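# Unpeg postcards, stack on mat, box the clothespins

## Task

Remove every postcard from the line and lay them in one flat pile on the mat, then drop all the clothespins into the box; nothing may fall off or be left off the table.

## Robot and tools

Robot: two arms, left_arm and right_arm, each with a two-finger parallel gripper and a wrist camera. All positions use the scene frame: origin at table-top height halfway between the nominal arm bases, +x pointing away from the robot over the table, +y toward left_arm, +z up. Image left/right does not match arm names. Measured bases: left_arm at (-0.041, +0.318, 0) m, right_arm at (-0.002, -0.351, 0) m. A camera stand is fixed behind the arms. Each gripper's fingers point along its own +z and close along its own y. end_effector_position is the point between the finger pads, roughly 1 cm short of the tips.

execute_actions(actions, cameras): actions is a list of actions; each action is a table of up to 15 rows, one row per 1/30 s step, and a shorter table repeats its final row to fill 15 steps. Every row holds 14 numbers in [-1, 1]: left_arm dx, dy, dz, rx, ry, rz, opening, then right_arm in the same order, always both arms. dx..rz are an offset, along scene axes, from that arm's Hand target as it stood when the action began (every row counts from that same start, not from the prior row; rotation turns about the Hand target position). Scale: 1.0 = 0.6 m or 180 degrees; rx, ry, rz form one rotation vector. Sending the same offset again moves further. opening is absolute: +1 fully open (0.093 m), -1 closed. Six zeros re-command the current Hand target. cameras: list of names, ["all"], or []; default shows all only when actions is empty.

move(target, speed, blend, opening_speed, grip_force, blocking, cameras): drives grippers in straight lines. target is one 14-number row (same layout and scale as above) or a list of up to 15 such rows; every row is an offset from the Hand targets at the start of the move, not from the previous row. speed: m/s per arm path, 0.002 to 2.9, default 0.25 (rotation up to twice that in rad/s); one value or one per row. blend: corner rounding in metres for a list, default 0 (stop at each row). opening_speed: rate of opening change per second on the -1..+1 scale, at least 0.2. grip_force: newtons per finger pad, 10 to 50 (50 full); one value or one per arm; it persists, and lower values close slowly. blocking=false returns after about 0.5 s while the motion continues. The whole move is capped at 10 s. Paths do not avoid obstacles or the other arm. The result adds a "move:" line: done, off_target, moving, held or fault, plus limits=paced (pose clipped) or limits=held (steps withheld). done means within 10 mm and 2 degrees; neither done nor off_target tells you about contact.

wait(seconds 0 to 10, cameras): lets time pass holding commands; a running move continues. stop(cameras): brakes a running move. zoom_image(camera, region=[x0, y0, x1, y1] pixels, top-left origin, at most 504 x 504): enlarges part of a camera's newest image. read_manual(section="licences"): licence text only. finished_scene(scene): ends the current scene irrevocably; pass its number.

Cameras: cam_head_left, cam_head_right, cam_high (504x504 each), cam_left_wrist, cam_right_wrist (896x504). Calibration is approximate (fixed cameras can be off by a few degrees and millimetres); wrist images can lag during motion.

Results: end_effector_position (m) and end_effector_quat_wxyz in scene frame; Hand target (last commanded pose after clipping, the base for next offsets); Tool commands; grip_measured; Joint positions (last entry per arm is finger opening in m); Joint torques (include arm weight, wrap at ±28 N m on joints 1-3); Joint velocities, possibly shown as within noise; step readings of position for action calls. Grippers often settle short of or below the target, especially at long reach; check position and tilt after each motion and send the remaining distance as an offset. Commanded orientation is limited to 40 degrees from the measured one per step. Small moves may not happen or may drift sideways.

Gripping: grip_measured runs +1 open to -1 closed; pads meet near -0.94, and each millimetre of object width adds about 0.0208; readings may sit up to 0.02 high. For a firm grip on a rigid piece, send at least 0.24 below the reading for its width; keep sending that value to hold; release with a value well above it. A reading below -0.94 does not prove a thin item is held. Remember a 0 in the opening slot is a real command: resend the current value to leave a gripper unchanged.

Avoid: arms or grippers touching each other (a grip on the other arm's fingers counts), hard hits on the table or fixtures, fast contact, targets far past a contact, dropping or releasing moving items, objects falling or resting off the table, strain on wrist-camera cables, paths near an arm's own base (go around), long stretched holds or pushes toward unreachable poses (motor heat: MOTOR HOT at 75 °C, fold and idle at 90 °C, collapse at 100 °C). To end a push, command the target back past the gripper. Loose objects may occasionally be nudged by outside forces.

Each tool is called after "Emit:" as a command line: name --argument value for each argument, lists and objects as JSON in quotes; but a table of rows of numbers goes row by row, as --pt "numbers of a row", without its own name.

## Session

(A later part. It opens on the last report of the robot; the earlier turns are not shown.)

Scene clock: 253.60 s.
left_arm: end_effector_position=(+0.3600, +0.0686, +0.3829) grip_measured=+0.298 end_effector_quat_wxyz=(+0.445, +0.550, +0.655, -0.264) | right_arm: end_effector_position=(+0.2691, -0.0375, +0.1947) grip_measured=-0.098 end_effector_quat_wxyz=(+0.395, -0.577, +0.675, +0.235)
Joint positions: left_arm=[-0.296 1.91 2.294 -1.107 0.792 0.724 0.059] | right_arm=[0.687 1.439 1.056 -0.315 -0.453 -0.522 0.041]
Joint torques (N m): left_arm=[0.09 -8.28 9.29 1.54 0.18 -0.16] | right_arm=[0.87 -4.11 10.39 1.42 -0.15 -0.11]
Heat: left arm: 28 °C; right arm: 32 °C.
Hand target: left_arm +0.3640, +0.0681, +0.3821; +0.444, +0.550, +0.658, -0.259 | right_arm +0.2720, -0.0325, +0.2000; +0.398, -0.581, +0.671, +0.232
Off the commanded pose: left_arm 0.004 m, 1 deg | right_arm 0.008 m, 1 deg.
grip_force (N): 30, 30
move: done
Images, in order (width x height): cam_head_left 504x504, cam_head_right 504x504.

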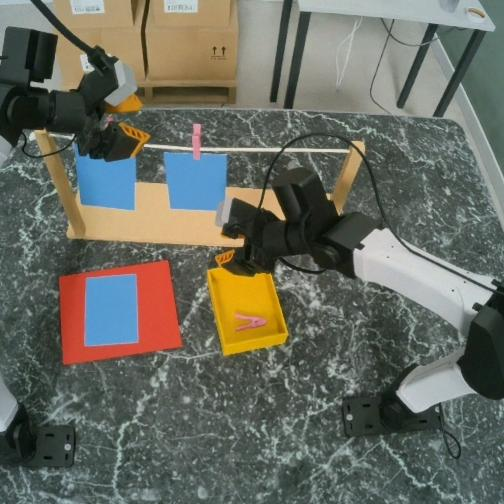

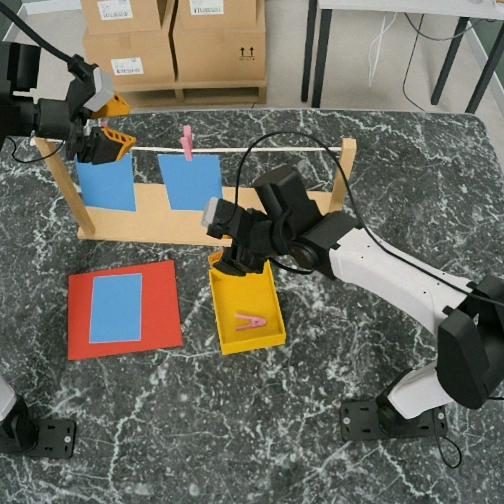

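Emit:
zoom_image --camera "cam_head_left" --region '[150, 110, 270, 230]'

Emit:
zoom_image --camera "cam_head_right" --region '[150, 110, 270, 230]'

Scaled by 4.200 from the camera's 504x504 image, which has a finer 720x720 frame.

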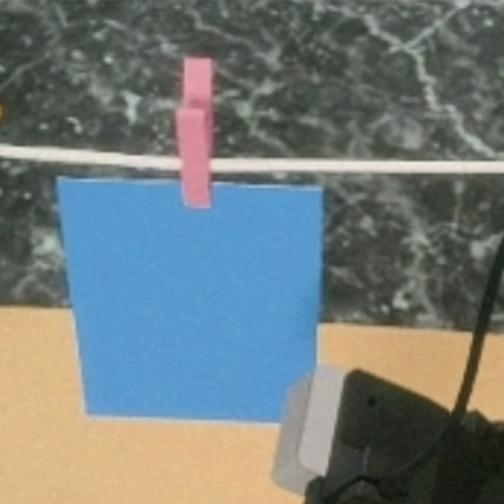

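Scaled by 4.200 from the camera's 504x504 image, which has a finer 720x720 frame.

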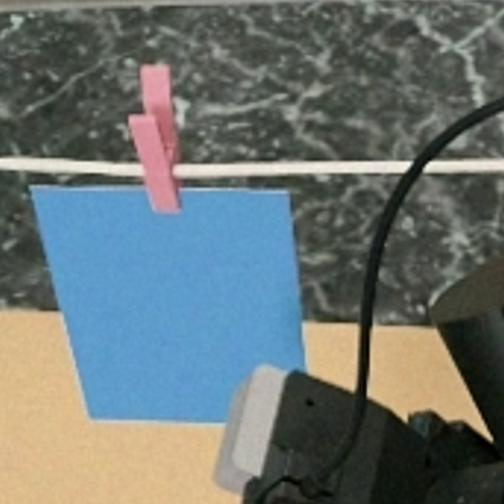

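Emit:
move --pt "0.016 -0.042 -0.021 0 0 0 0.3 0.1008 -0.038 -0.0817 0.0256 -0.0131 -0.0086 -0.1" --pt "0.0325 -0.0835 -0.0418 0 0 0 0.3 0.169 -0.0343 -0.0817 0.0256 -0.0131 -0.0086 -0.1" --speed 0.15 --blend 0.01 --cameras '["cam_head_left", "cam_head_right", "cam_right_wrist"]'

Scene clock: 264.90 s.
left_arm: end_effector_position=(+0.3779, +0.0189, +0.3579) grip_measured=+0.298 end_effector_quat_wxyz=(+0.440, +0.552, +0.657, -0.265) | right_arm: end_effector_position=(+0.3647, -0.0571, +0.1455) grip_measured=-0.098 end_effector_quat_wxyz=(+0.426, -0.557, +0.671, +0.242)
Joint positions: left_arm=[-0.401 1.995 2.294 -0.972 0.713 0.637 0.059] | right_arm=[0.475 1.734 1.114 -0.072 -0.617 -0.624 0.041]
Joint torques (N m): left_arm=[0.2 -9.89 8.27 1.79 0.13 -0.18] | right_arm=[-0.14 -5.71 9.66 1.62 -0.48 -0.08]
Heat: left arm: 29 °C; right arm: 34 °C.
Hand target: left_arm +0.3835, +0.0179, +0.3571; +0.445, +0.550, +0.658, -0.259 | right_arm +0.3733, -0.0530, +0.1511; +0.438, -0.560, +0.660, +0.242
Off the commanded pose: left_arm 0.006 m, 1 deg | right_arm 0.011 m, 2 deg.
grip_force (N): 30, 30
move: off_target (right_arm)
camera_calibration:
cam_right_wrist: T_world_to_cam=[[0.943928, -0.292706, 0.152721, -0.385261], [-0.16987, -0.827235, -0.535563, 0.13149], [0.283099, 0.479589, -0.830571, 0.130254], [0, 0, 0, 1]] pos_world=[0.34912, -0.0664637, 0.237444]
Images, in order (width x height): cam_head_left 504x504, cam_head_right 504x504, cam_right_wrist 896x504.

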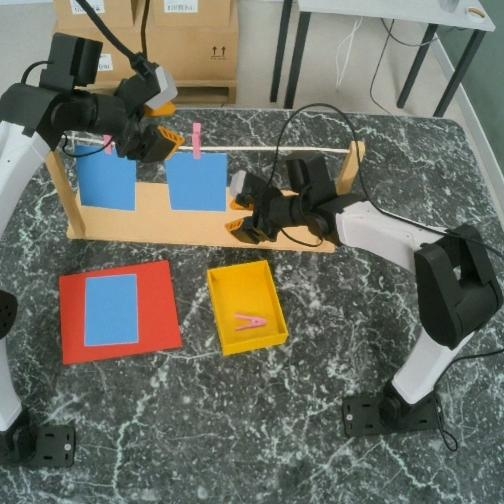

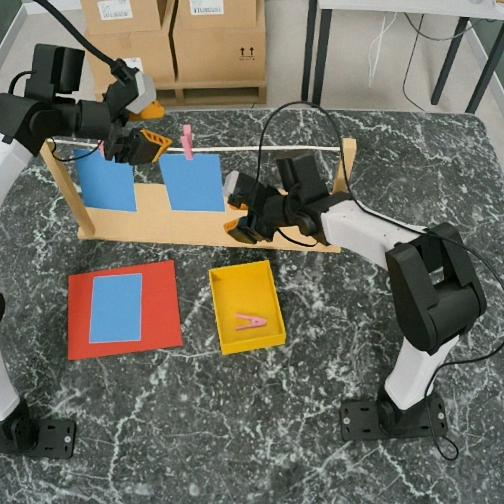

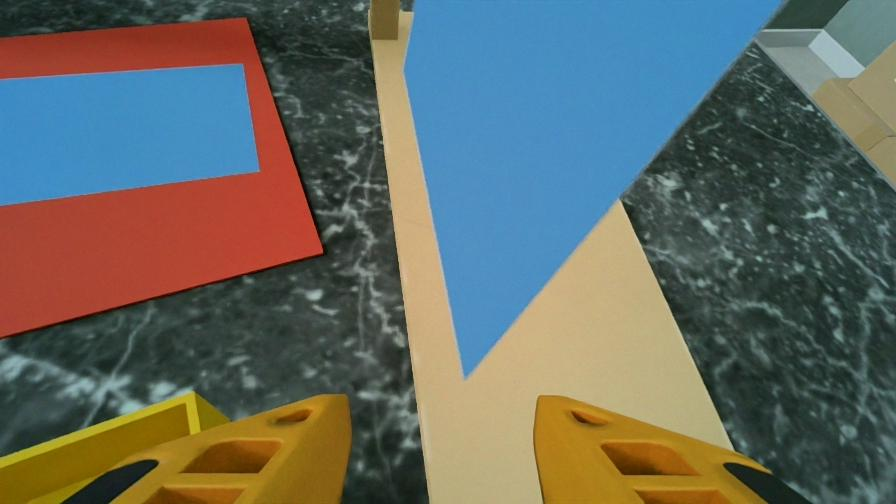

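Emit:
move --pt "0.0242 -0.0565 -0.0318 0 0 0 0.3 0.0223 0.0532 0.0032 0 0 0 -0.1" --speed 0.08 --cameras '["cam_head_left", "cam_head_right", "cam_right_wrist", "cam_left_wrist"]'

Scene clock: 274.80 s.
left_arm: end_effector_position=(+0.3925, -0.0138, +0.3339) grip_measured=+0.298 end_effector_quat_wxyz=(+0.435, +0.551, +0.661, -0.266) | right_arm: end_effector_position=(+0.3786, -0.0278, +0.1473) grip_measured=-0.098 end_effector_quat_wxyz=(+0.426, -0.561, +0.666, +0.244)
Joint positions: left_arm=[-0.458 2.079 2.316 -0.895 0.667 0.591 0.059] | right_arm=[0.524 1.826 1.227 -0.072 -0.588 -0.596 0.041]
Joint velocities: left_arm=[0.002 -0.007 0.007 0.081 -0.183 -0.051 0] | right_arm=[within noise]
Joint torques (N m): left_arm=[-0.01 -10.58 10.06 1.84 0.13 -0.19] | right_arm=[0.69 -6.54 9.91 1.67 -0.2 0.02]
Heat: left arm: 32 °C; right arm: 34 °C.
Hand target: left_arm +0.3981, -0.0159, +0.3379; +0.444, +0.550, +0.658, -0.259 | right_arm +0.3868, -0.0211, +0.1530; +0.438, -0.560, +0.661, +0.242
Off the commanded pose: left_arm 0.007 m, 1 deg | right_arm 0.012 m, 1 deg.
grip_force (N): 30, 30
move: off_target (right_arm)
camera_calibration:
cam_left_wrist: T_world_to_cam=[[-0.957098, -0.254192, -0.139101, 0.420785], [-0.122387, 0.789753, -0.601092, 0.30107], [0.262648, -0.55828, -0.786981, 0.239814], [0, 0, 0, 1]] pos_world=[0.376593, 0.0030729, 0.428232]
cam_right_wrist: T_world_to_cam=[[0.946726, -0.281776, 0.155922, -0.391363], [-0.157627, -0.827662, -0.538636, 0.154851], [0.280825, 0.485364, -0.827985, 0.114408], [0, 0, 0, 1]] pos_world=[0.362794, -0.0376416, 0.239158]
Images, in order (width x height): cam_head_left 504x504, cam_head_right 504x504, cam_left_wrist 896x504, cam_right_wrist 896x504.

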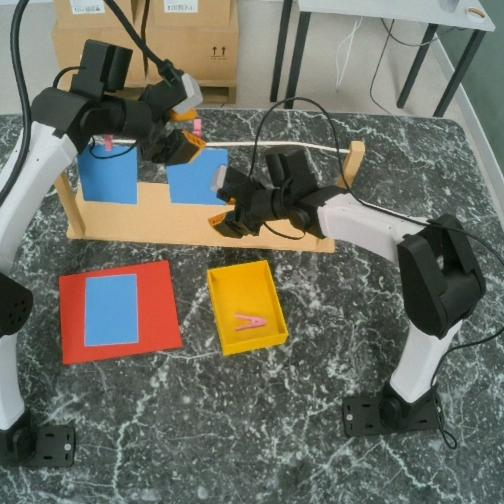

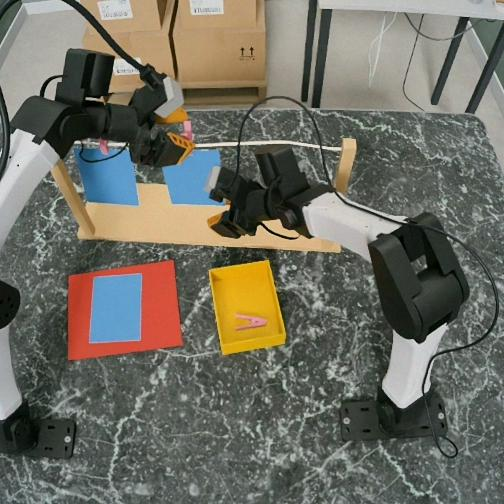

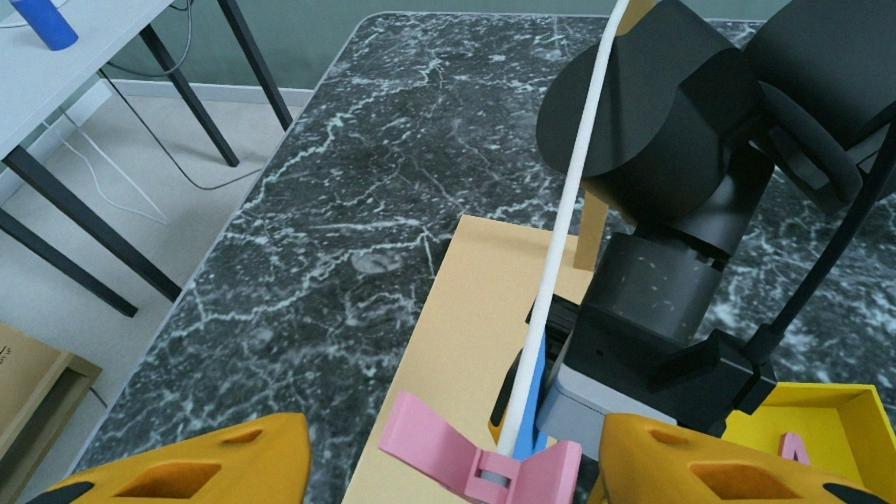

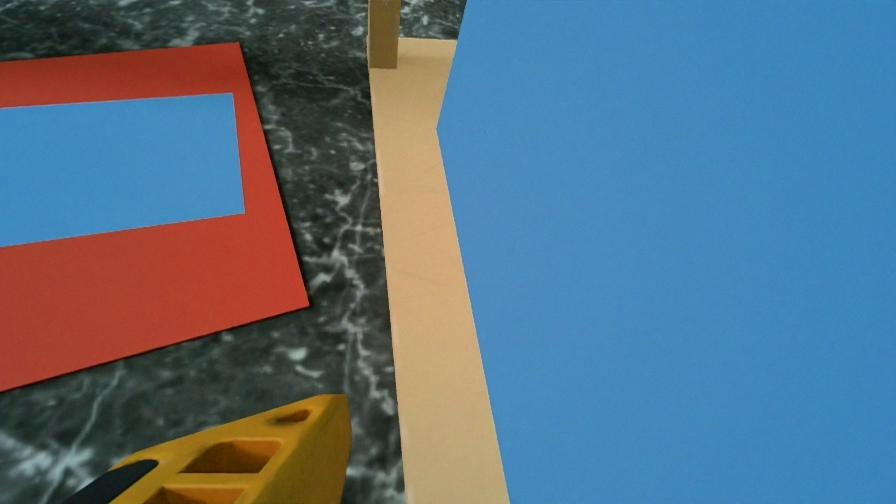

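Emit:
move --target '[-0.01, -0.007, 0.0052, 0, 0, 0, 0.3, 0, 0, 0, 0, 0, 0, -1]' --speed 0.05 --cameras '["cam_head_left", "cam_head_right", "cam_left_wrist", "cam_right_wrist"]'

Scene clock: 278.33 s.
left_arm: end_effector_position=(+0.3899, -0.0186, +0.3333) grip_measured=+0.298 end_effector_quat_wxyz=(+0.433, +0.551, +0.663, -0.266) | right_arm: end_effector_position=(+0.3787, -0.0278, +0.1473) grip_measured=-0.972 end_effector_quat_wxyz=(+0.427, -0.561, +0.666, +0.244)
Joint positions: left_arm=[-0.471 2.079 2.316 -0.894 0.654 0.58 0.059] | right_arm=[0.524 1.826 1.227 -0.072 -0.588 -0.595 0]
Joint torques (N m): left_arm=[-0.13 -11.77 9.29 1.84 0.11 -0.17] | right_arm=[0.59 -6.61 9.92 1.64 -0.21 0]
Heat: left arm: 33 °C; right arm: 34 °C.
Hand target: left_arm +0.3921, -0.0202, +0.3410; +0.445, +0.550, +0.658, -0.259 | right_arm +0.3868, -0.0211, +0.1531; +0.438, -0.560, +0.661, +0.242
Off the commanded pose: left_arm 0.008 m, 2 deg | right_arm 0.012 m, 1 deg.
grip_force (N): 30, 30
move: off_target (right_arm)
camera_calibration:
cam_left_wrist: T_world_to_cam=[[-0.95718, -0.25573, -0.135679, 0.415761], [-0.126639, 0.791339, -0.598118, 0.304924], [0.260325, -0.555324, -0.789839, 0.239219], [0, 0, 0, 1]] pos_world=[0.374299, -0.00213243, 0.427735]
cam_right_wrist: T_world_to_cam=[[0.946549, -0.28232, 0.156012, -0.391453], [-0.158004, -0.827487, -0.538795, 0.155102], [0.28121, 0.485345, -0.827865, 0.114294], [0, 0, 0, 1]] pos_world=[0.362896, -0.0376424, 0.239259]
Images, in order (width x height): cam_head_left 504x504, cam_head_right 504x504, cam_left_wrist 896x504, cam_right_wrist 896x504.

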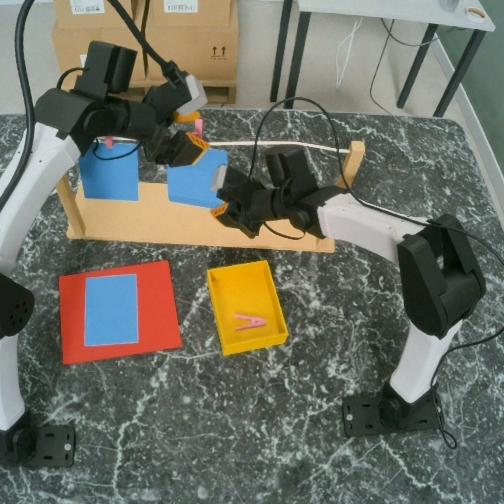

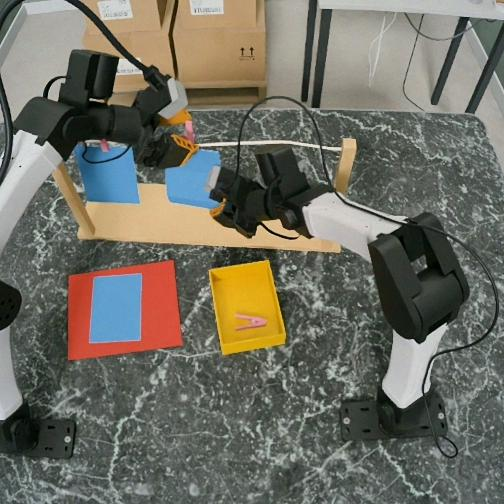

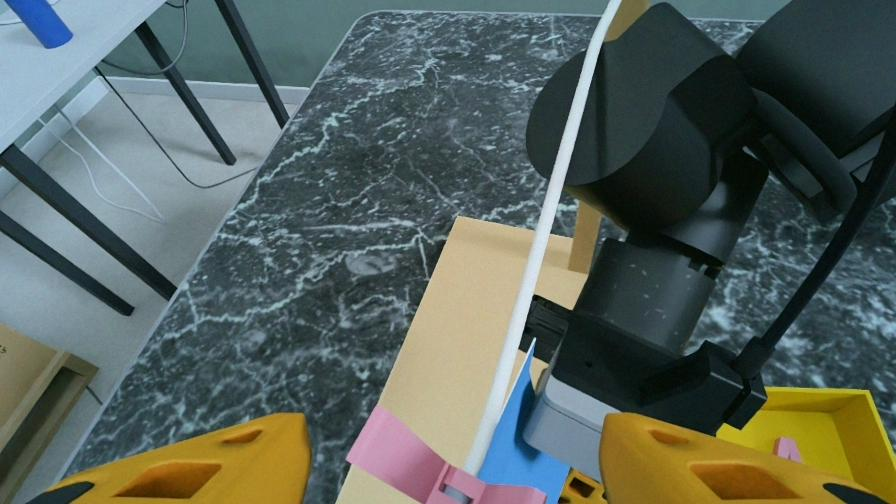

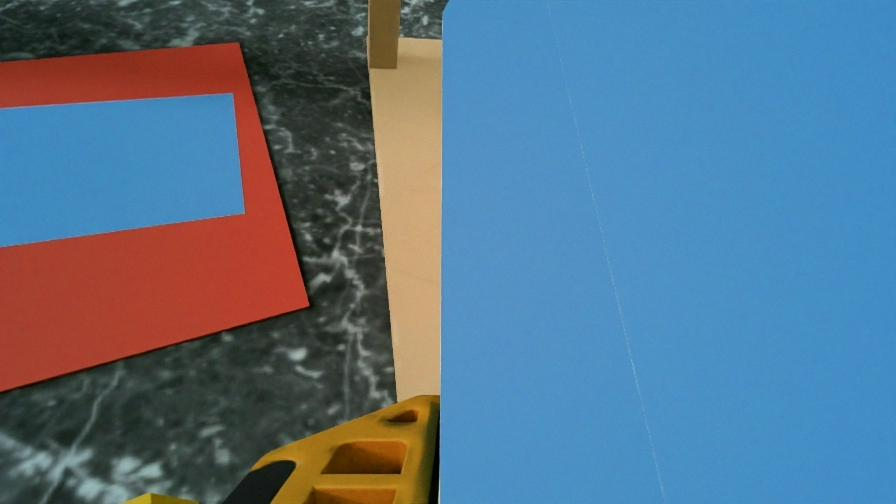

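Emit:
move --pt "0 0 0.0133 0 0 0 0.3 0 0 0 0 0 0 -1" --pt "0 0 0.0133 0 0 0 -0.4 0 0 0 0 0 0 -1" --pt "0 0 0.0133 0 0 0 -0.74 0 0 0 0 0 0 -1" --speed 0.05 --opening_speed 0.5 --cameras '["cam_head_left", "cam_left_wrist"]'

Scene clock: 285.20 s.
left_arm: end_effector_position=(+0.3891, -0.0181, +0.3513) grip_measured=-0.691 end_effector_quat_wxyz=(+0.446, +0.550, +0.655, -0.263) | right_arm: end_effector_position=(+0.3787, -0.0278, +0.1473) grip_measured=-0.972 end_effector_quat_wxyz=(+0.427, -0.561, +0.666, +0.244)
Joint positions: left_arm=[-0.471 2.091 2.393 -0.926 0.653 0.579 0.012] | right_arm=[0.524 1.826 1.227 -0.072 -0.588 -0.595 0]
Joint torques (N m): left_arm=[-0.13 -10.24 9.62 1.67 0.11 -0.17] | right_arm=[0.59 -6.52 9.95 1.64 -0.24 0.01]
Heat: left arm: 35 °C; right arm: 34 °C.
Hand target: left_arm +0.3920, -0.0202, +0.3492; +0.445, +0.550, +0.658, -0.259 | right_arm +0.3868, -0.0211, +0.1531; +0.438, -0.560, +0.661, +0.242
Off the commanded pose: left_arm 0.004 m, 1 deg | right_arm 0.012 m, 1 deg.
grip_force (N): 30, 30
move: off_target (right_arm)
camera_calibration:
cam_left_wrist: T_world_to_cam=[[-0.952621, -0.259391, -0.158835, 0.423899], [-0.110755, 0.782187, -0.613121, 0.31408], [0.283277, -0.56648, -0.773857, 0.239221], [0, 0, 0, 1]] pos_world=[0.370835, -0.000200037, 0.445022]
Images, in order (width x height): cam_head_left 504x504, cam_left_wrist 896x504.

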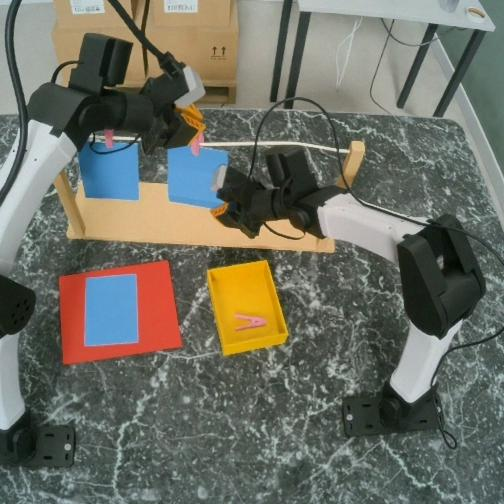

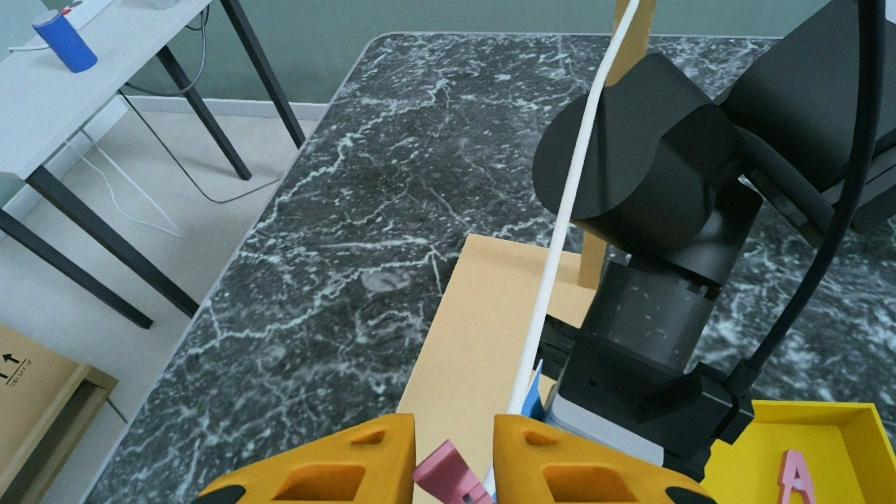

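Emit:
zoom_image --camera "cam_head_left" --region '[140, 60, 260, 220]'

Emit:
zoom_image --camera "cam_left_wrist" --region '[370, 380, 570, 504]'

Scaled by 3.150 from the camera's 504x504 image, which has a finer 720x720 frame.

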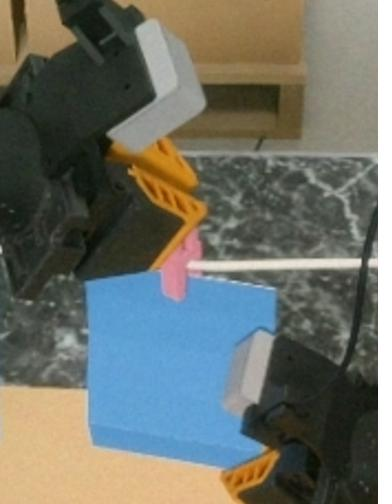

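Scaled by 2.520 from the camera's 896x504 image, which has a finer 1280x720 frame.

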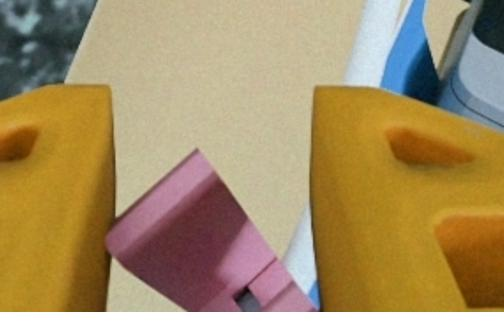

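Emit:
move --pt "0 0 0 0 0 0 -0.12 0 0 0 0 0 0 -1" --pt "0 0 -0.012 0 0 0 -0.12 0 0 0 0 0 0 -1" --speed 0.04 --opening_speed 0.6 --cameras '["cam_head_left", "cam_head_right", "cam_left_wrist"]'

Scene clock: 289.03 s.
left_arm: end_effector_position=(+0.3916, -0.0193, +0.3411) grip_measured=-0.122 end_effector_quat_wxyz=(+0.440, +0.550, +0.659, -0.264) | right_arm: end_effector_position=(+0.3787, -0.0278, +0.1473) grip_measured=-0.972 end_effector_quat_wxyz=(+0.427, -0.561, +0.666, +0.244)
Joint positions: left_arm=[-0.471 2.091 2.357 -0.904 0.652 0.578 0.039] | right_arm=[0.524 1.826 1.227 -0.072 -0.588 -0.595 0]
Joint torques (N m): left_arm=[-0.12 -12.36 6.49 1.89 0.12 -0.15] | right_arm=[0.59 -6.58 9.91 1.64 -0.22 0.01]
Heat: left arm: 36 °C; right arm: 34 °C.
Hand target: left_arm +0.3920, -0.0202, +0.3419; +0.445, +0.550, +0.658, -0.259 | right_arm +0.3868, -0.0211, +0.1531; +0.438, -0.560, +0.661, +0.242
Off the commanded pose: left_arm 0.001 m, 1 deg | right_arm 0.012 m, 1 deg.
grip_force (N): 30, 30
move: off_target (right_arm)
camera_calibration:
cam_left_wrist: T_world_to_cam=[[-0.954438, -0.258878, -0.148426, 0.421559], [-0.118911, 0.786137, -0.606505, 0.31003], [0.273694, -0.561222, -0.781102, 0.236234], [0, 0, 0, 1]] pos_world=[0.374561, -0.00201372, 0.435128]
Images, in order (width x height): cam_head_left 504x504, cam_head_right 504x504, cam_left_wrist 896x504.

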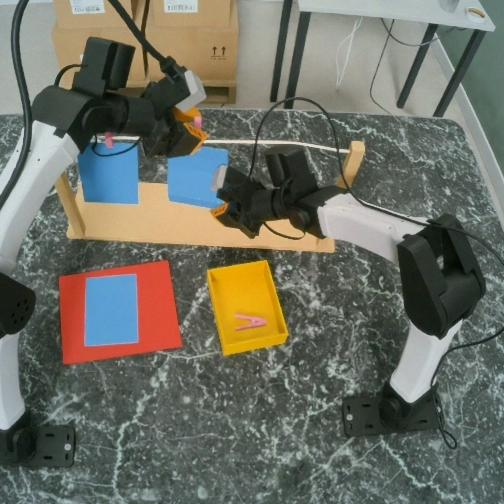

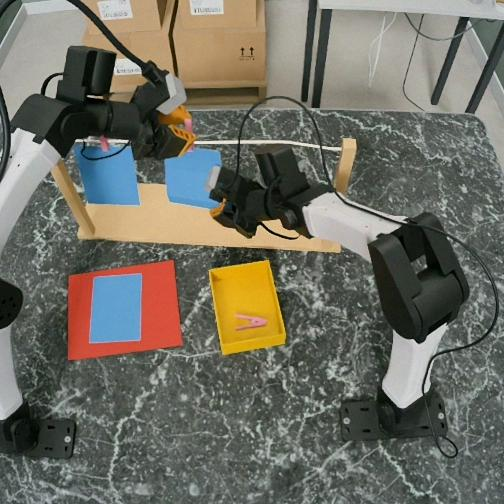

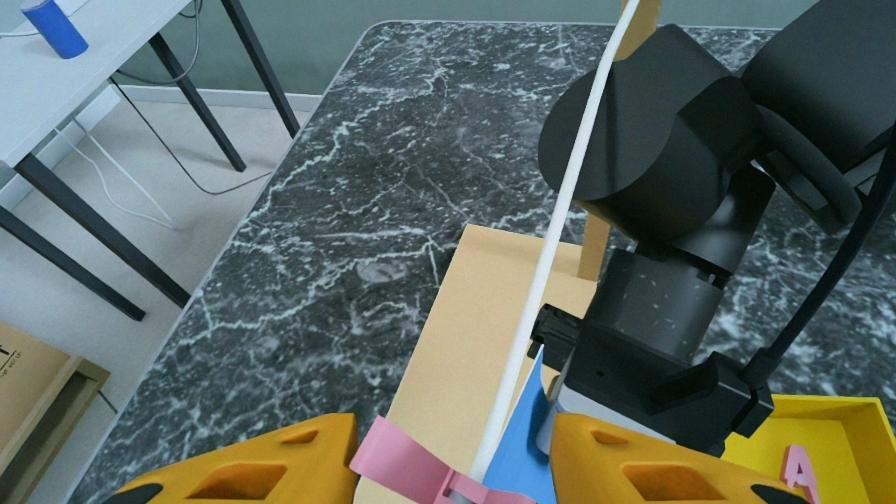

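Emit:
move --target '[0, 0, 0, 0, 0, 0, -0.74, 0, 0, 0, 0, 0, 0, -1]' --speed 0.04 --opening_speed 0.5 --cameras '["cam_head_left", "cam_left_wrist"]'

Emit:
zoom_image --camera "cam_head_left" --region '[140, 80, 250, 220]'

Scene clock: 292.13 s.
left_arm: end_effector_position=(+0.3933, -0.0200, +0.3433) grip_measured=-0.669 end_effector_quat_wxyz=(+0.446, +0.550, +0.656, -0.262) | right_arm: end_effector_position=(+0.3787, -0.0278, +0.1473) grip_measured=-0.972 end_effector_quat_wxyz=(+0.427, -0.561, +0.666, +0.244)
Joint positions: left_arm=[-0.471 2.091 2.357 -0.89 0.651 0.578 0.013] | right_arm=[0.524 1.826 1.227 -0.072 -0.588 -0.595 0]
Joint torques (N m): left_arm=[-0.12 -12.41 6.41 1.76 0.12 -0.16] | right_arm=[0.68 -6.57 9.95 1.65 -0.23 0.01]
Heat: left arm: 38 °C; right arm: 35 °C.
Hand target: left_arm +0.3920, -0.0201, +0.3420; +0.445, +0.550, +0.658, -0.259 | right_arm +0.3868, -0.0211, +0.1531; +0.438, -0.560, +0.661, +0.242
Off the commanded pose: left_arm 0.002 m, 0 deg | right_arm 0.012 m, 1 deg.
grip_force (N): 30, 30
move: off_target (right_arm)
camera_calibration:
cam_left_wrist: T_world_to_cam=[[-0.952175, -0.260927, -0.158995, 0.426102], [-0.112216, 0.782612, -0.612313, 0.311414], [0.2842, -0.565187, -0.774464, 0.230602], [0, 0, 0, 1]] pos_world=[0.375132, -0.00220125, 0.437024]
Images, in order (width x height): cam_head_left 504x504, cam_left_wrist 896x504.

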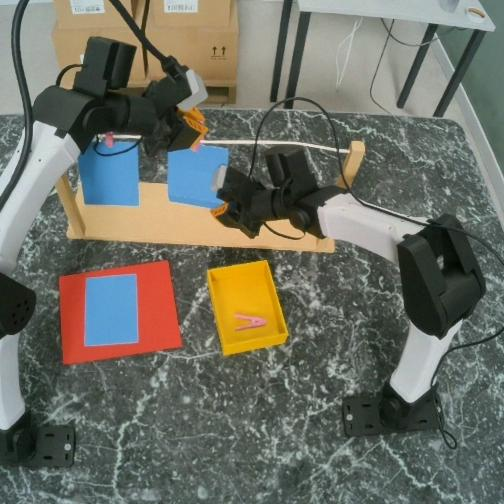

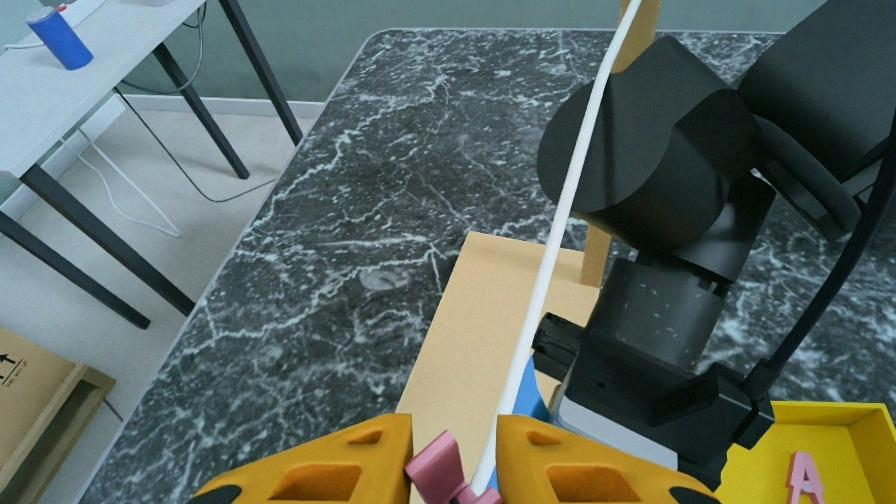

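Scaled by 3.600 from the camera's 504x504 image, which has a finer 720x720 frame.

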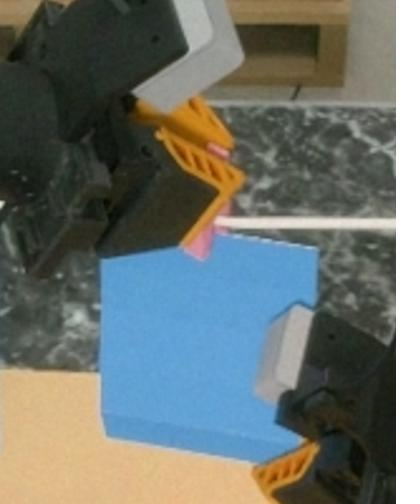

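Emit:
move --pt "0 0 0.0333 0 0 0 -0.74 0 0 -0.05 0 0 0 -1" --speed 0.05 --cameras '["cam_head_left", "cam_head_right", "cam_left_wrist"]'

Emit:
zoom_image --camera "cam_head_left" --region '[140, 80, 250, 220]'

Scene clock: 294.40 s.
left_arm: end_effector_position=(+0.3893, -0.0179, +0.3628) grip_measured=-0.681 end_effector_quat_wxyz=(+0.444, +0.549, +0.657, -0.263) | right_arm: end_effector_position=(+0.3859, -0.0239, +0.1299) grip_measured=-0.972 end_effector_quat_wxyz=(+0.438, -0.561, +0.660, +0.241)
Joint positions: left_arm=[-0.471 2.16 2.568 -1.036 0.651 0.576 0.013] | right_arm=[0.524 1.875 1.196 0.034 -0.587 -0.595 0]
Joint torques (N m): left_arm=[-0.1 -10.44 9.5 1.66 0.12 -0.14] | right_arm=[0.64 -6.99 6.63 1.72 -0.22 0]
Heat: left arm: 38 °C; right arm: 35 °C.
Hand target: left_arm +0.3920, -0.0201, +0.3619; +0.445, +0.550, +0.658, -0.259 | right_arm +0.3867, -0.0212, +0.1229; +0.438, -0.560, +0.661, +0.242
Off the commanded pose: left_arm 0.004 m, 0 deg | right_arm 0.007 m, 0 deg.
grip_force (N): 30, 30
move: done
camera_calibration:
cam_left_wrist: T_world_to_cam=[[-0.952833, -0.261712, -0.153677, 0.424222], [-0.116697, 0.78336, -0.610515, 0.322444], [0.280163, -0.563785, -0.776952, 0.25056], [0, 0, 0, 1]] pos_world=[0.371643, -0.000303697, 0.456723]
Images, in order (width x height): cam_head_left 504x504, cam_head_right 504x504, cam_left_wrist 896x504.

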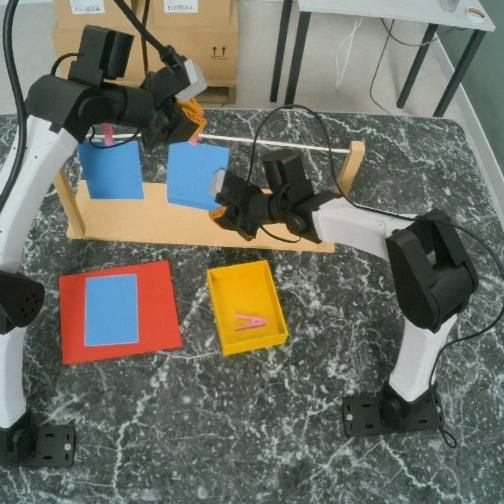

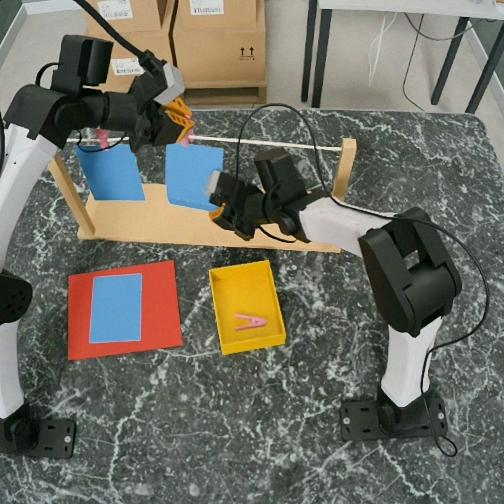

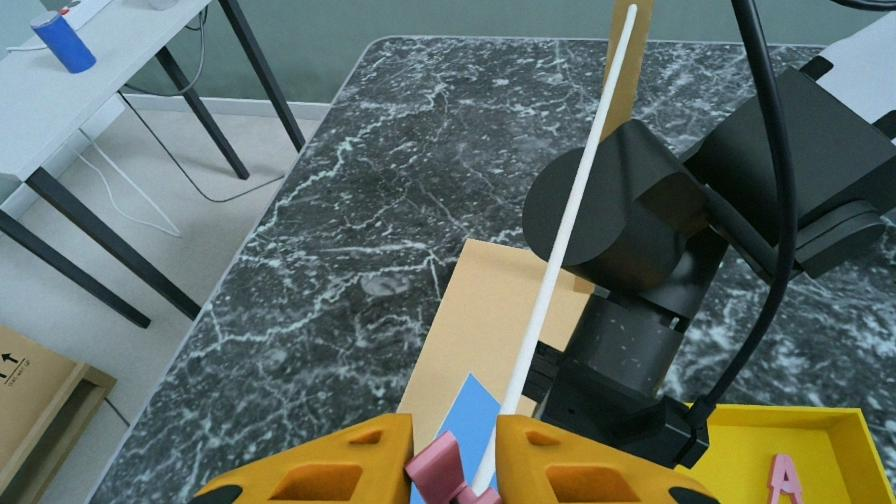

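Scaled by 3.600 from the camera's 504x504 image, which has a finer 720x720 frame.

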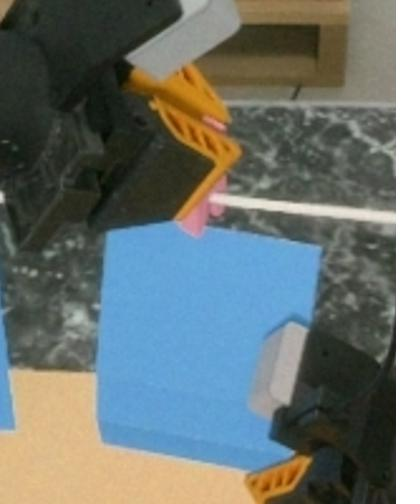

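Emit:
move --pt "0 0 0 0 0 0 -0.8 0 0 -0.0667 0 0 0 -1" --speed 0.06 --cameras '["cam_head_left", "cam_head_right"]'

Emit:
zoom_image --camera "cam_head_left" --region '[140, 80, 250, 220]'

Scene clock: 296.77 s.
left_arm: end_effector_position=(+0.3892, -0.0178, +0.3627) grip_measured=-0.681 end_effector_quat_wxyz=(+0.443, +0.549, +0.658, -0.263) | right_arm: end_effector_position=(+0.3868, -0.0234, +0.0902) grip_measured=-0.972 end_effector_quat_wxyz=(+0.438, -0.561, +0.660, +0.241)
Joint positions: left_arm=[-0.471 2.16 2.568 -1.037 0.651 0.576 0.013] | right_arm=[0.524 1.953 1.125 0.185 -0.587 -0.595 0]
Joint torques (N m): left_arm=[-0.12 -10.4 9.59 1.7 0.12 -0.13] | right_arm=[0.59 -7.12 6.28 1.74 -0.22 0]
Heat: left arm: 38 °C; right arm: 35 °C.
Hand target: left_arm +0.3920, -0.0201, +0.3619; +0.445, +0.550, +0.658, -0.259 | right_arm +0.3868, -0.0211, +0.0830; +0.438, -0.560, +0.661, +0.242
Off the commanded pose: left_arm 0.004 m, 0 deg | right_arm 0.008 m, 0 deg.
grip_force (N): 30, 30
move: done
Images, in order (width x height): cam_head_left 504x504, cam_head_right 504x504.

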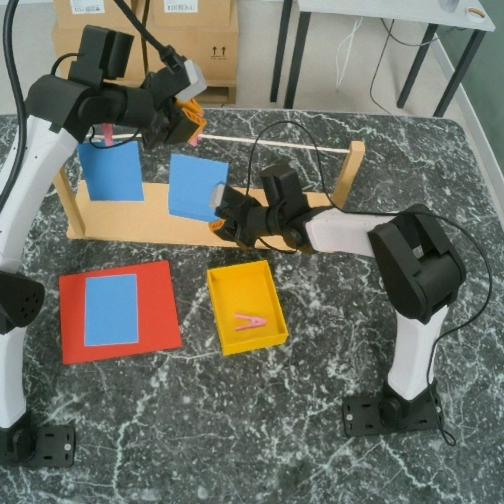

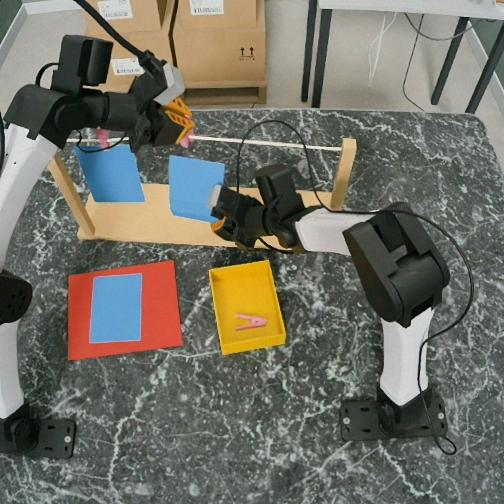

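Scaled by 3.600 from the camera's 504x504 image, which has a finer 720x720 frame.

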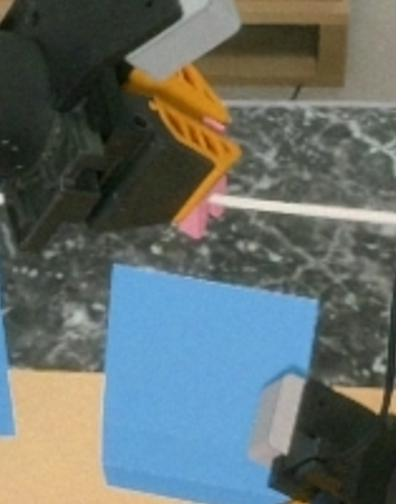

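Emit:
move --pt "0 0 0.0767 -0.0567 -0.0155 -0.0088 -0.8 -0.15 0 0.01 0 0 0 -1" --pt "0 0 0.0767 -0.0567 -0.0155 -0.0088 -0.8 -0.153 -0.282 0.178 0 0 0 -1" --speed 0.15 --blend 0.03 --cameras '["cam_head_left", "cam_head_right", "cam_left_wrist"]'

Scene clock: 308.23 s.
left_arm: end_effector_position=(+0.3986, -0.0208, +0.3774) grip_measured=-0.682 end_effector_quat_wxyz=(+0.467, +0.519, +0.646, -0.310) | right_arm: end_effector_position=(+0.2917, -0.1900, +0.1764) grip_measured=-0.972 end_effector_quat_wxyz=(+0.425, -0.556, +0.671, +0.246)
Joint positions: left_arm=[-0.448 2.143 2.499 -0.883 0.738 0.464 0.012] | right_arm=[0.113 1.318 0.896 -0.519 -0.875 -0.979 0]
Joint torques (N m): left_arm=[0.32 -15.45 6.64 2.38 0.45 -0.12] | right_arm=[-0.25 -4.82 9.78 1 -0.64 -0.12]
Heat: left arm: 41 °C; right arm: 34 °C.
Hand target: left_arm +0.3920, -0.0202, +0.4079; +0.504, +0.523, +0.614, -0.309 | right_arm +0.2950, -0.1903, +0.1898; +0.438, -0.560, +0.661, +0.242
Off the commanded pose: left_arm 0.031 m, 6 deg | right_arm 0.014 m, 2 deg.
grip_force (N): 30, 30
move: off_target (left_arm, right_arm)
camera_calibration:
cam_left_wrist: T_world_to_cam=[[-0.956729, -0.274881, -0.0954507, 0.413867], [-0.132943, 0.704713, -0.696925, 0.372077], [0.258837, -0.654079, -0.710763, 0.239234], [0, 0, 0, 1]] pos_world=[0.383501, 0.00803509, 0.468853]
Images, in order (width x height): cam_head_left 504x504, cam_head_right 504x504, cam_left_wrist 896x504.

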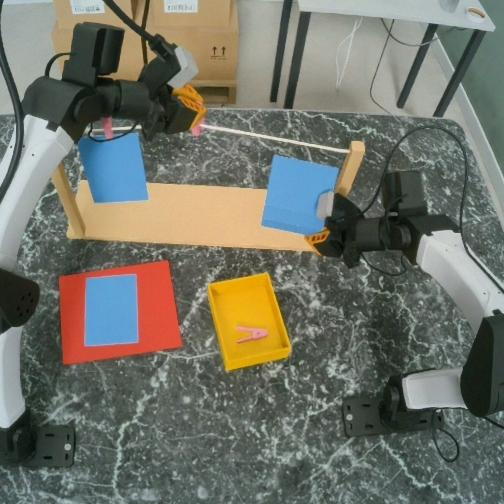

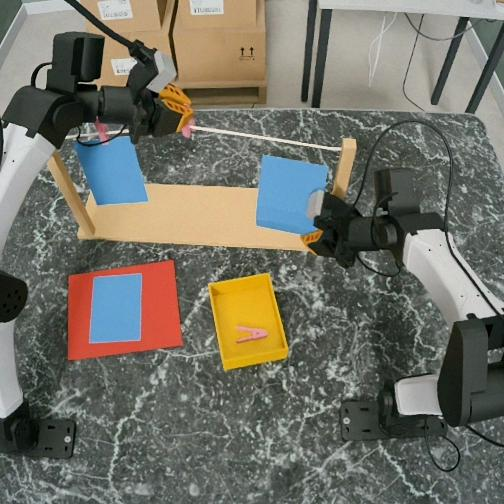

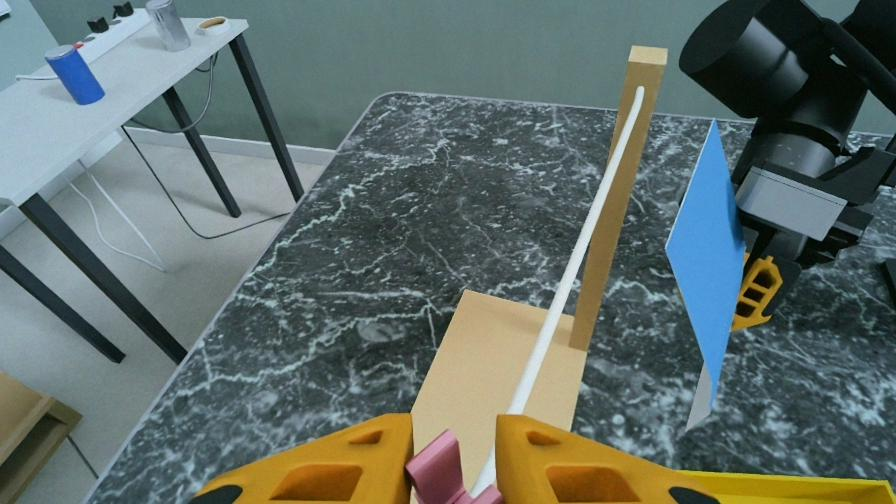

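Emit:
zoom_image --camera "cam_head_right" --region '[150, 70, 230, 150]'

Emit:
zoom_image --camera "cam_left_wrist" --region '[370, 380, 570, 504]'

Scaled by 6.300 from the camera's 504x504 image, which has a finer 720x720 frame.

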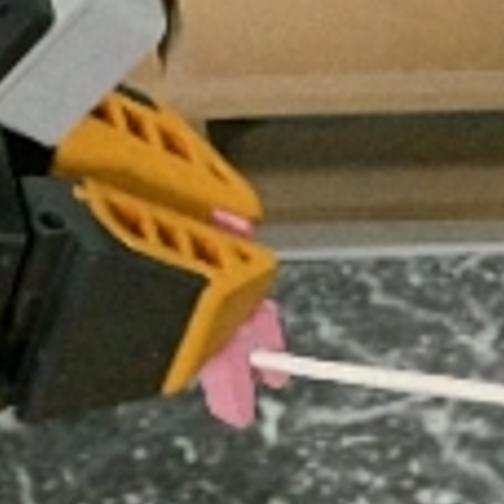

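Scaled by 2.520 from the camera's 896x504 image, which has a finer 1280x720 frame.

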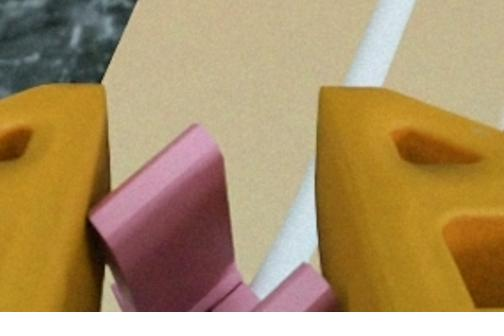

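Emit:
move --target '[0, 0, -0.03, 0, 0, 0, -1, 0, 0, 0, 0, 0, 0, -1]' --speed 0.05 --opening_speed 0.3 --grip_force '[50, 30]' --cameras '["cam_head_left", "cam_left_wrist"]'

Emit:
zoom_image --camera "cam_left_wrist" --region '[370, 380, 570, 504]'

Emit:
zoom_image --camera "cam_head_left" --region '[160, 80, 240, 160]'

Scene clock: 311.20 s.
left_arm: end_effector_position=(+0.3993, -0.0213, +0.3671) grip_measured=-0.757 end_effector_quat_wxyz=(+0.479, +0.519, +0.637, -0.308) | right_arm: end_effector_position=(+0.2916, -0.1900, +0.1763) grip_measured=-0.972 end_effector_quat_wxyz=(+0.425, -0.556, +0.671, +0.246)
Joint positions: left_arm=[-0.448 2.065 2.301 -0.731 0.739 0.462 0.009] | right_arm=[0.113 1.318 0.896 -0.52 -0.875 -0.98 0]
Joint torques (N m): left_arm=[0.31 -14.74 6.76 2.21 0.41 -0.1] | right_arm=[-0.36 -4.78 9.83 1.04 -0.64 -0.12]
Heat: left arm: 43 °C; right arm: 34 °C.
Hand target: left_arm +0.3920, -0.0202, +0.3899; +0.504, +0.523, +0.614, -0.309 | right_arm +0.2950, -0.1903, +0.1898; +0.438, -0.560, +0.660, +0.242
Off the commanded pose: left_arm 0.024 m, 4 deg | right_arm 0.014 m, 2 deg.
grip_force (N): 50, 30
move: off_target (left_arm, right_arm)
camera_calibration:
cam_left_wrist: T_world_to_cam=[[-0.95402, -0.276076, -0.116741, 0.420082], [-0.114037, 0.694478, -0.71042, 0.362564], [0.277204, -0.664442, -0.694028, 0.217746], [0, 0, 0, 1]] pos_world=[0.381753, 0.00886182, 0.457735]
Images, in order (width x height): cam_head_left 504x504, cam_left_wrist 896x504.

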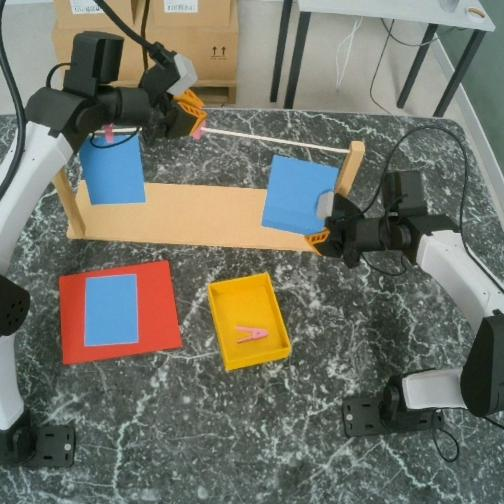

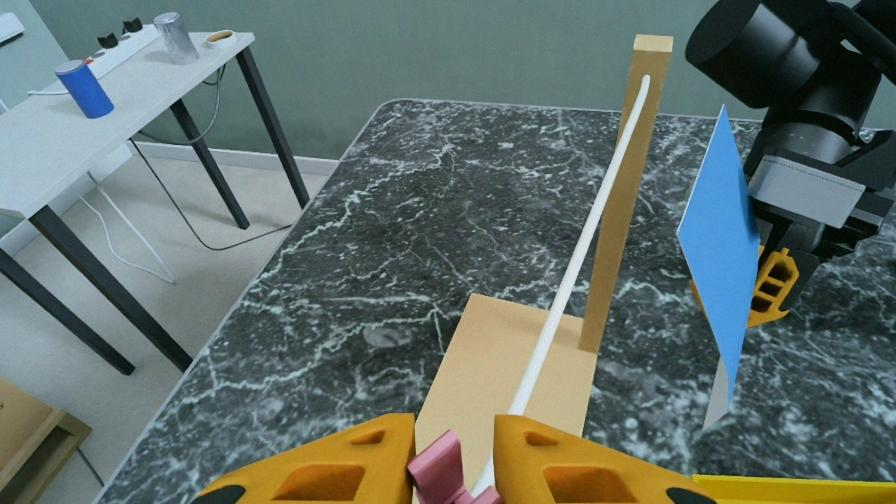

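Scaled by 2.520 from the camera's 896x504 image, which has a finer 1280x720 frame.

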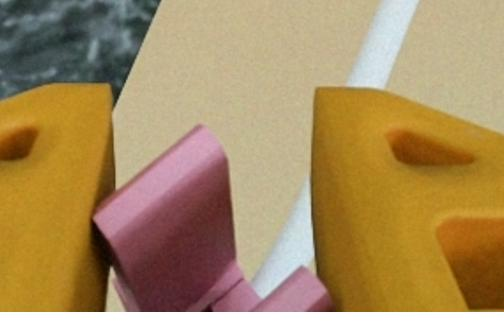

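Scaled by 6.300 from the camera's 504x504 image, which has a finer 720x720 frame.

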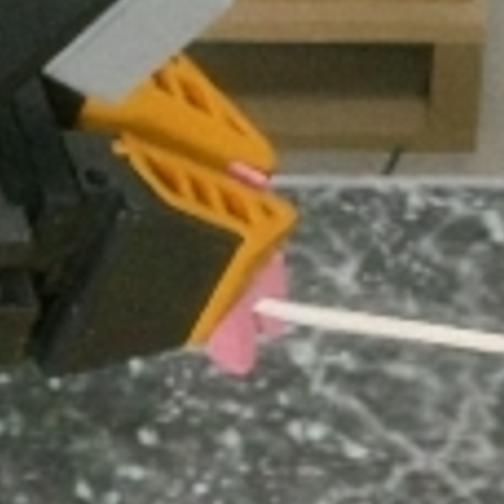

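Emit:
move --pt "0 0 -0.0748 0.0567 0.0155 0.0088 -0.9 0 0 0 0 0 0 -1" --pt "0 0 -0.0748 0.0567 0.0155 0.0088 0.15 0 0 0 0 0 0 -1" --pt "-0.045 0.115 -0.01 0.0567 0.0155 0.0088 0.15 0 0 0 0 0 0 -1" --speed 0.08 --opening_speed 0.5 --cameras '["cam_head_left"]'

Scene clock: 323.30 s.
left_arm: end_effector_position=(+0.3747, +0.0458, +0.3619) grip_measured=+0.148 end_effector_quat_wxyz=(+0.424, +0.542, +0.677, -0.262) | right_arm: end_effector_position=(+0.2916, -0.1900, +0.1763) grip_measured=-0.972 end_effector_quat_wxyz=(+0.425, -0.556, +0.671, +0.246)
Joint positions: left_arm=[-0.349 1.988 2.343 -1.092 0.725 0.664 0.052] | right_arm=[0.113 1.318 0.896 -0.52 -0.875 -0.98 0]
Joint torques (N m): left_arm=[0.53 -13.09 9.11 1.55 0.47 0.06] | right_arm=[-0.29 -4.92 9.8 1.02 -0.63 -0.12]
Heat: left arm: 45 °C; right arm: 35 °C.
Hand target: left_arm +0.3651, +0.0487, +0.3838; +0.444, +0.550, +0.658, -0.259 | right_arm +0.2950, -0.1903, +0.1898; +0.438, -0.560, +0.660, +0.242
Off the commanded pose: left_arm 0.024 m, 3 deg | right_arm 0.014 m, 2 deg.
grip_force (N): 50, 30
move: off_target (left_arm, right_arm)
Images, in order (width x height): cam_head_left 504x504.

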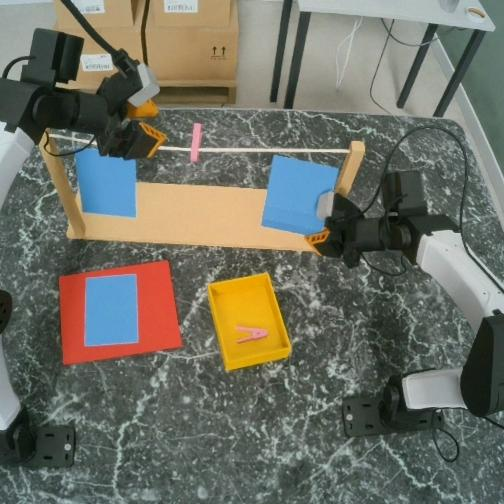

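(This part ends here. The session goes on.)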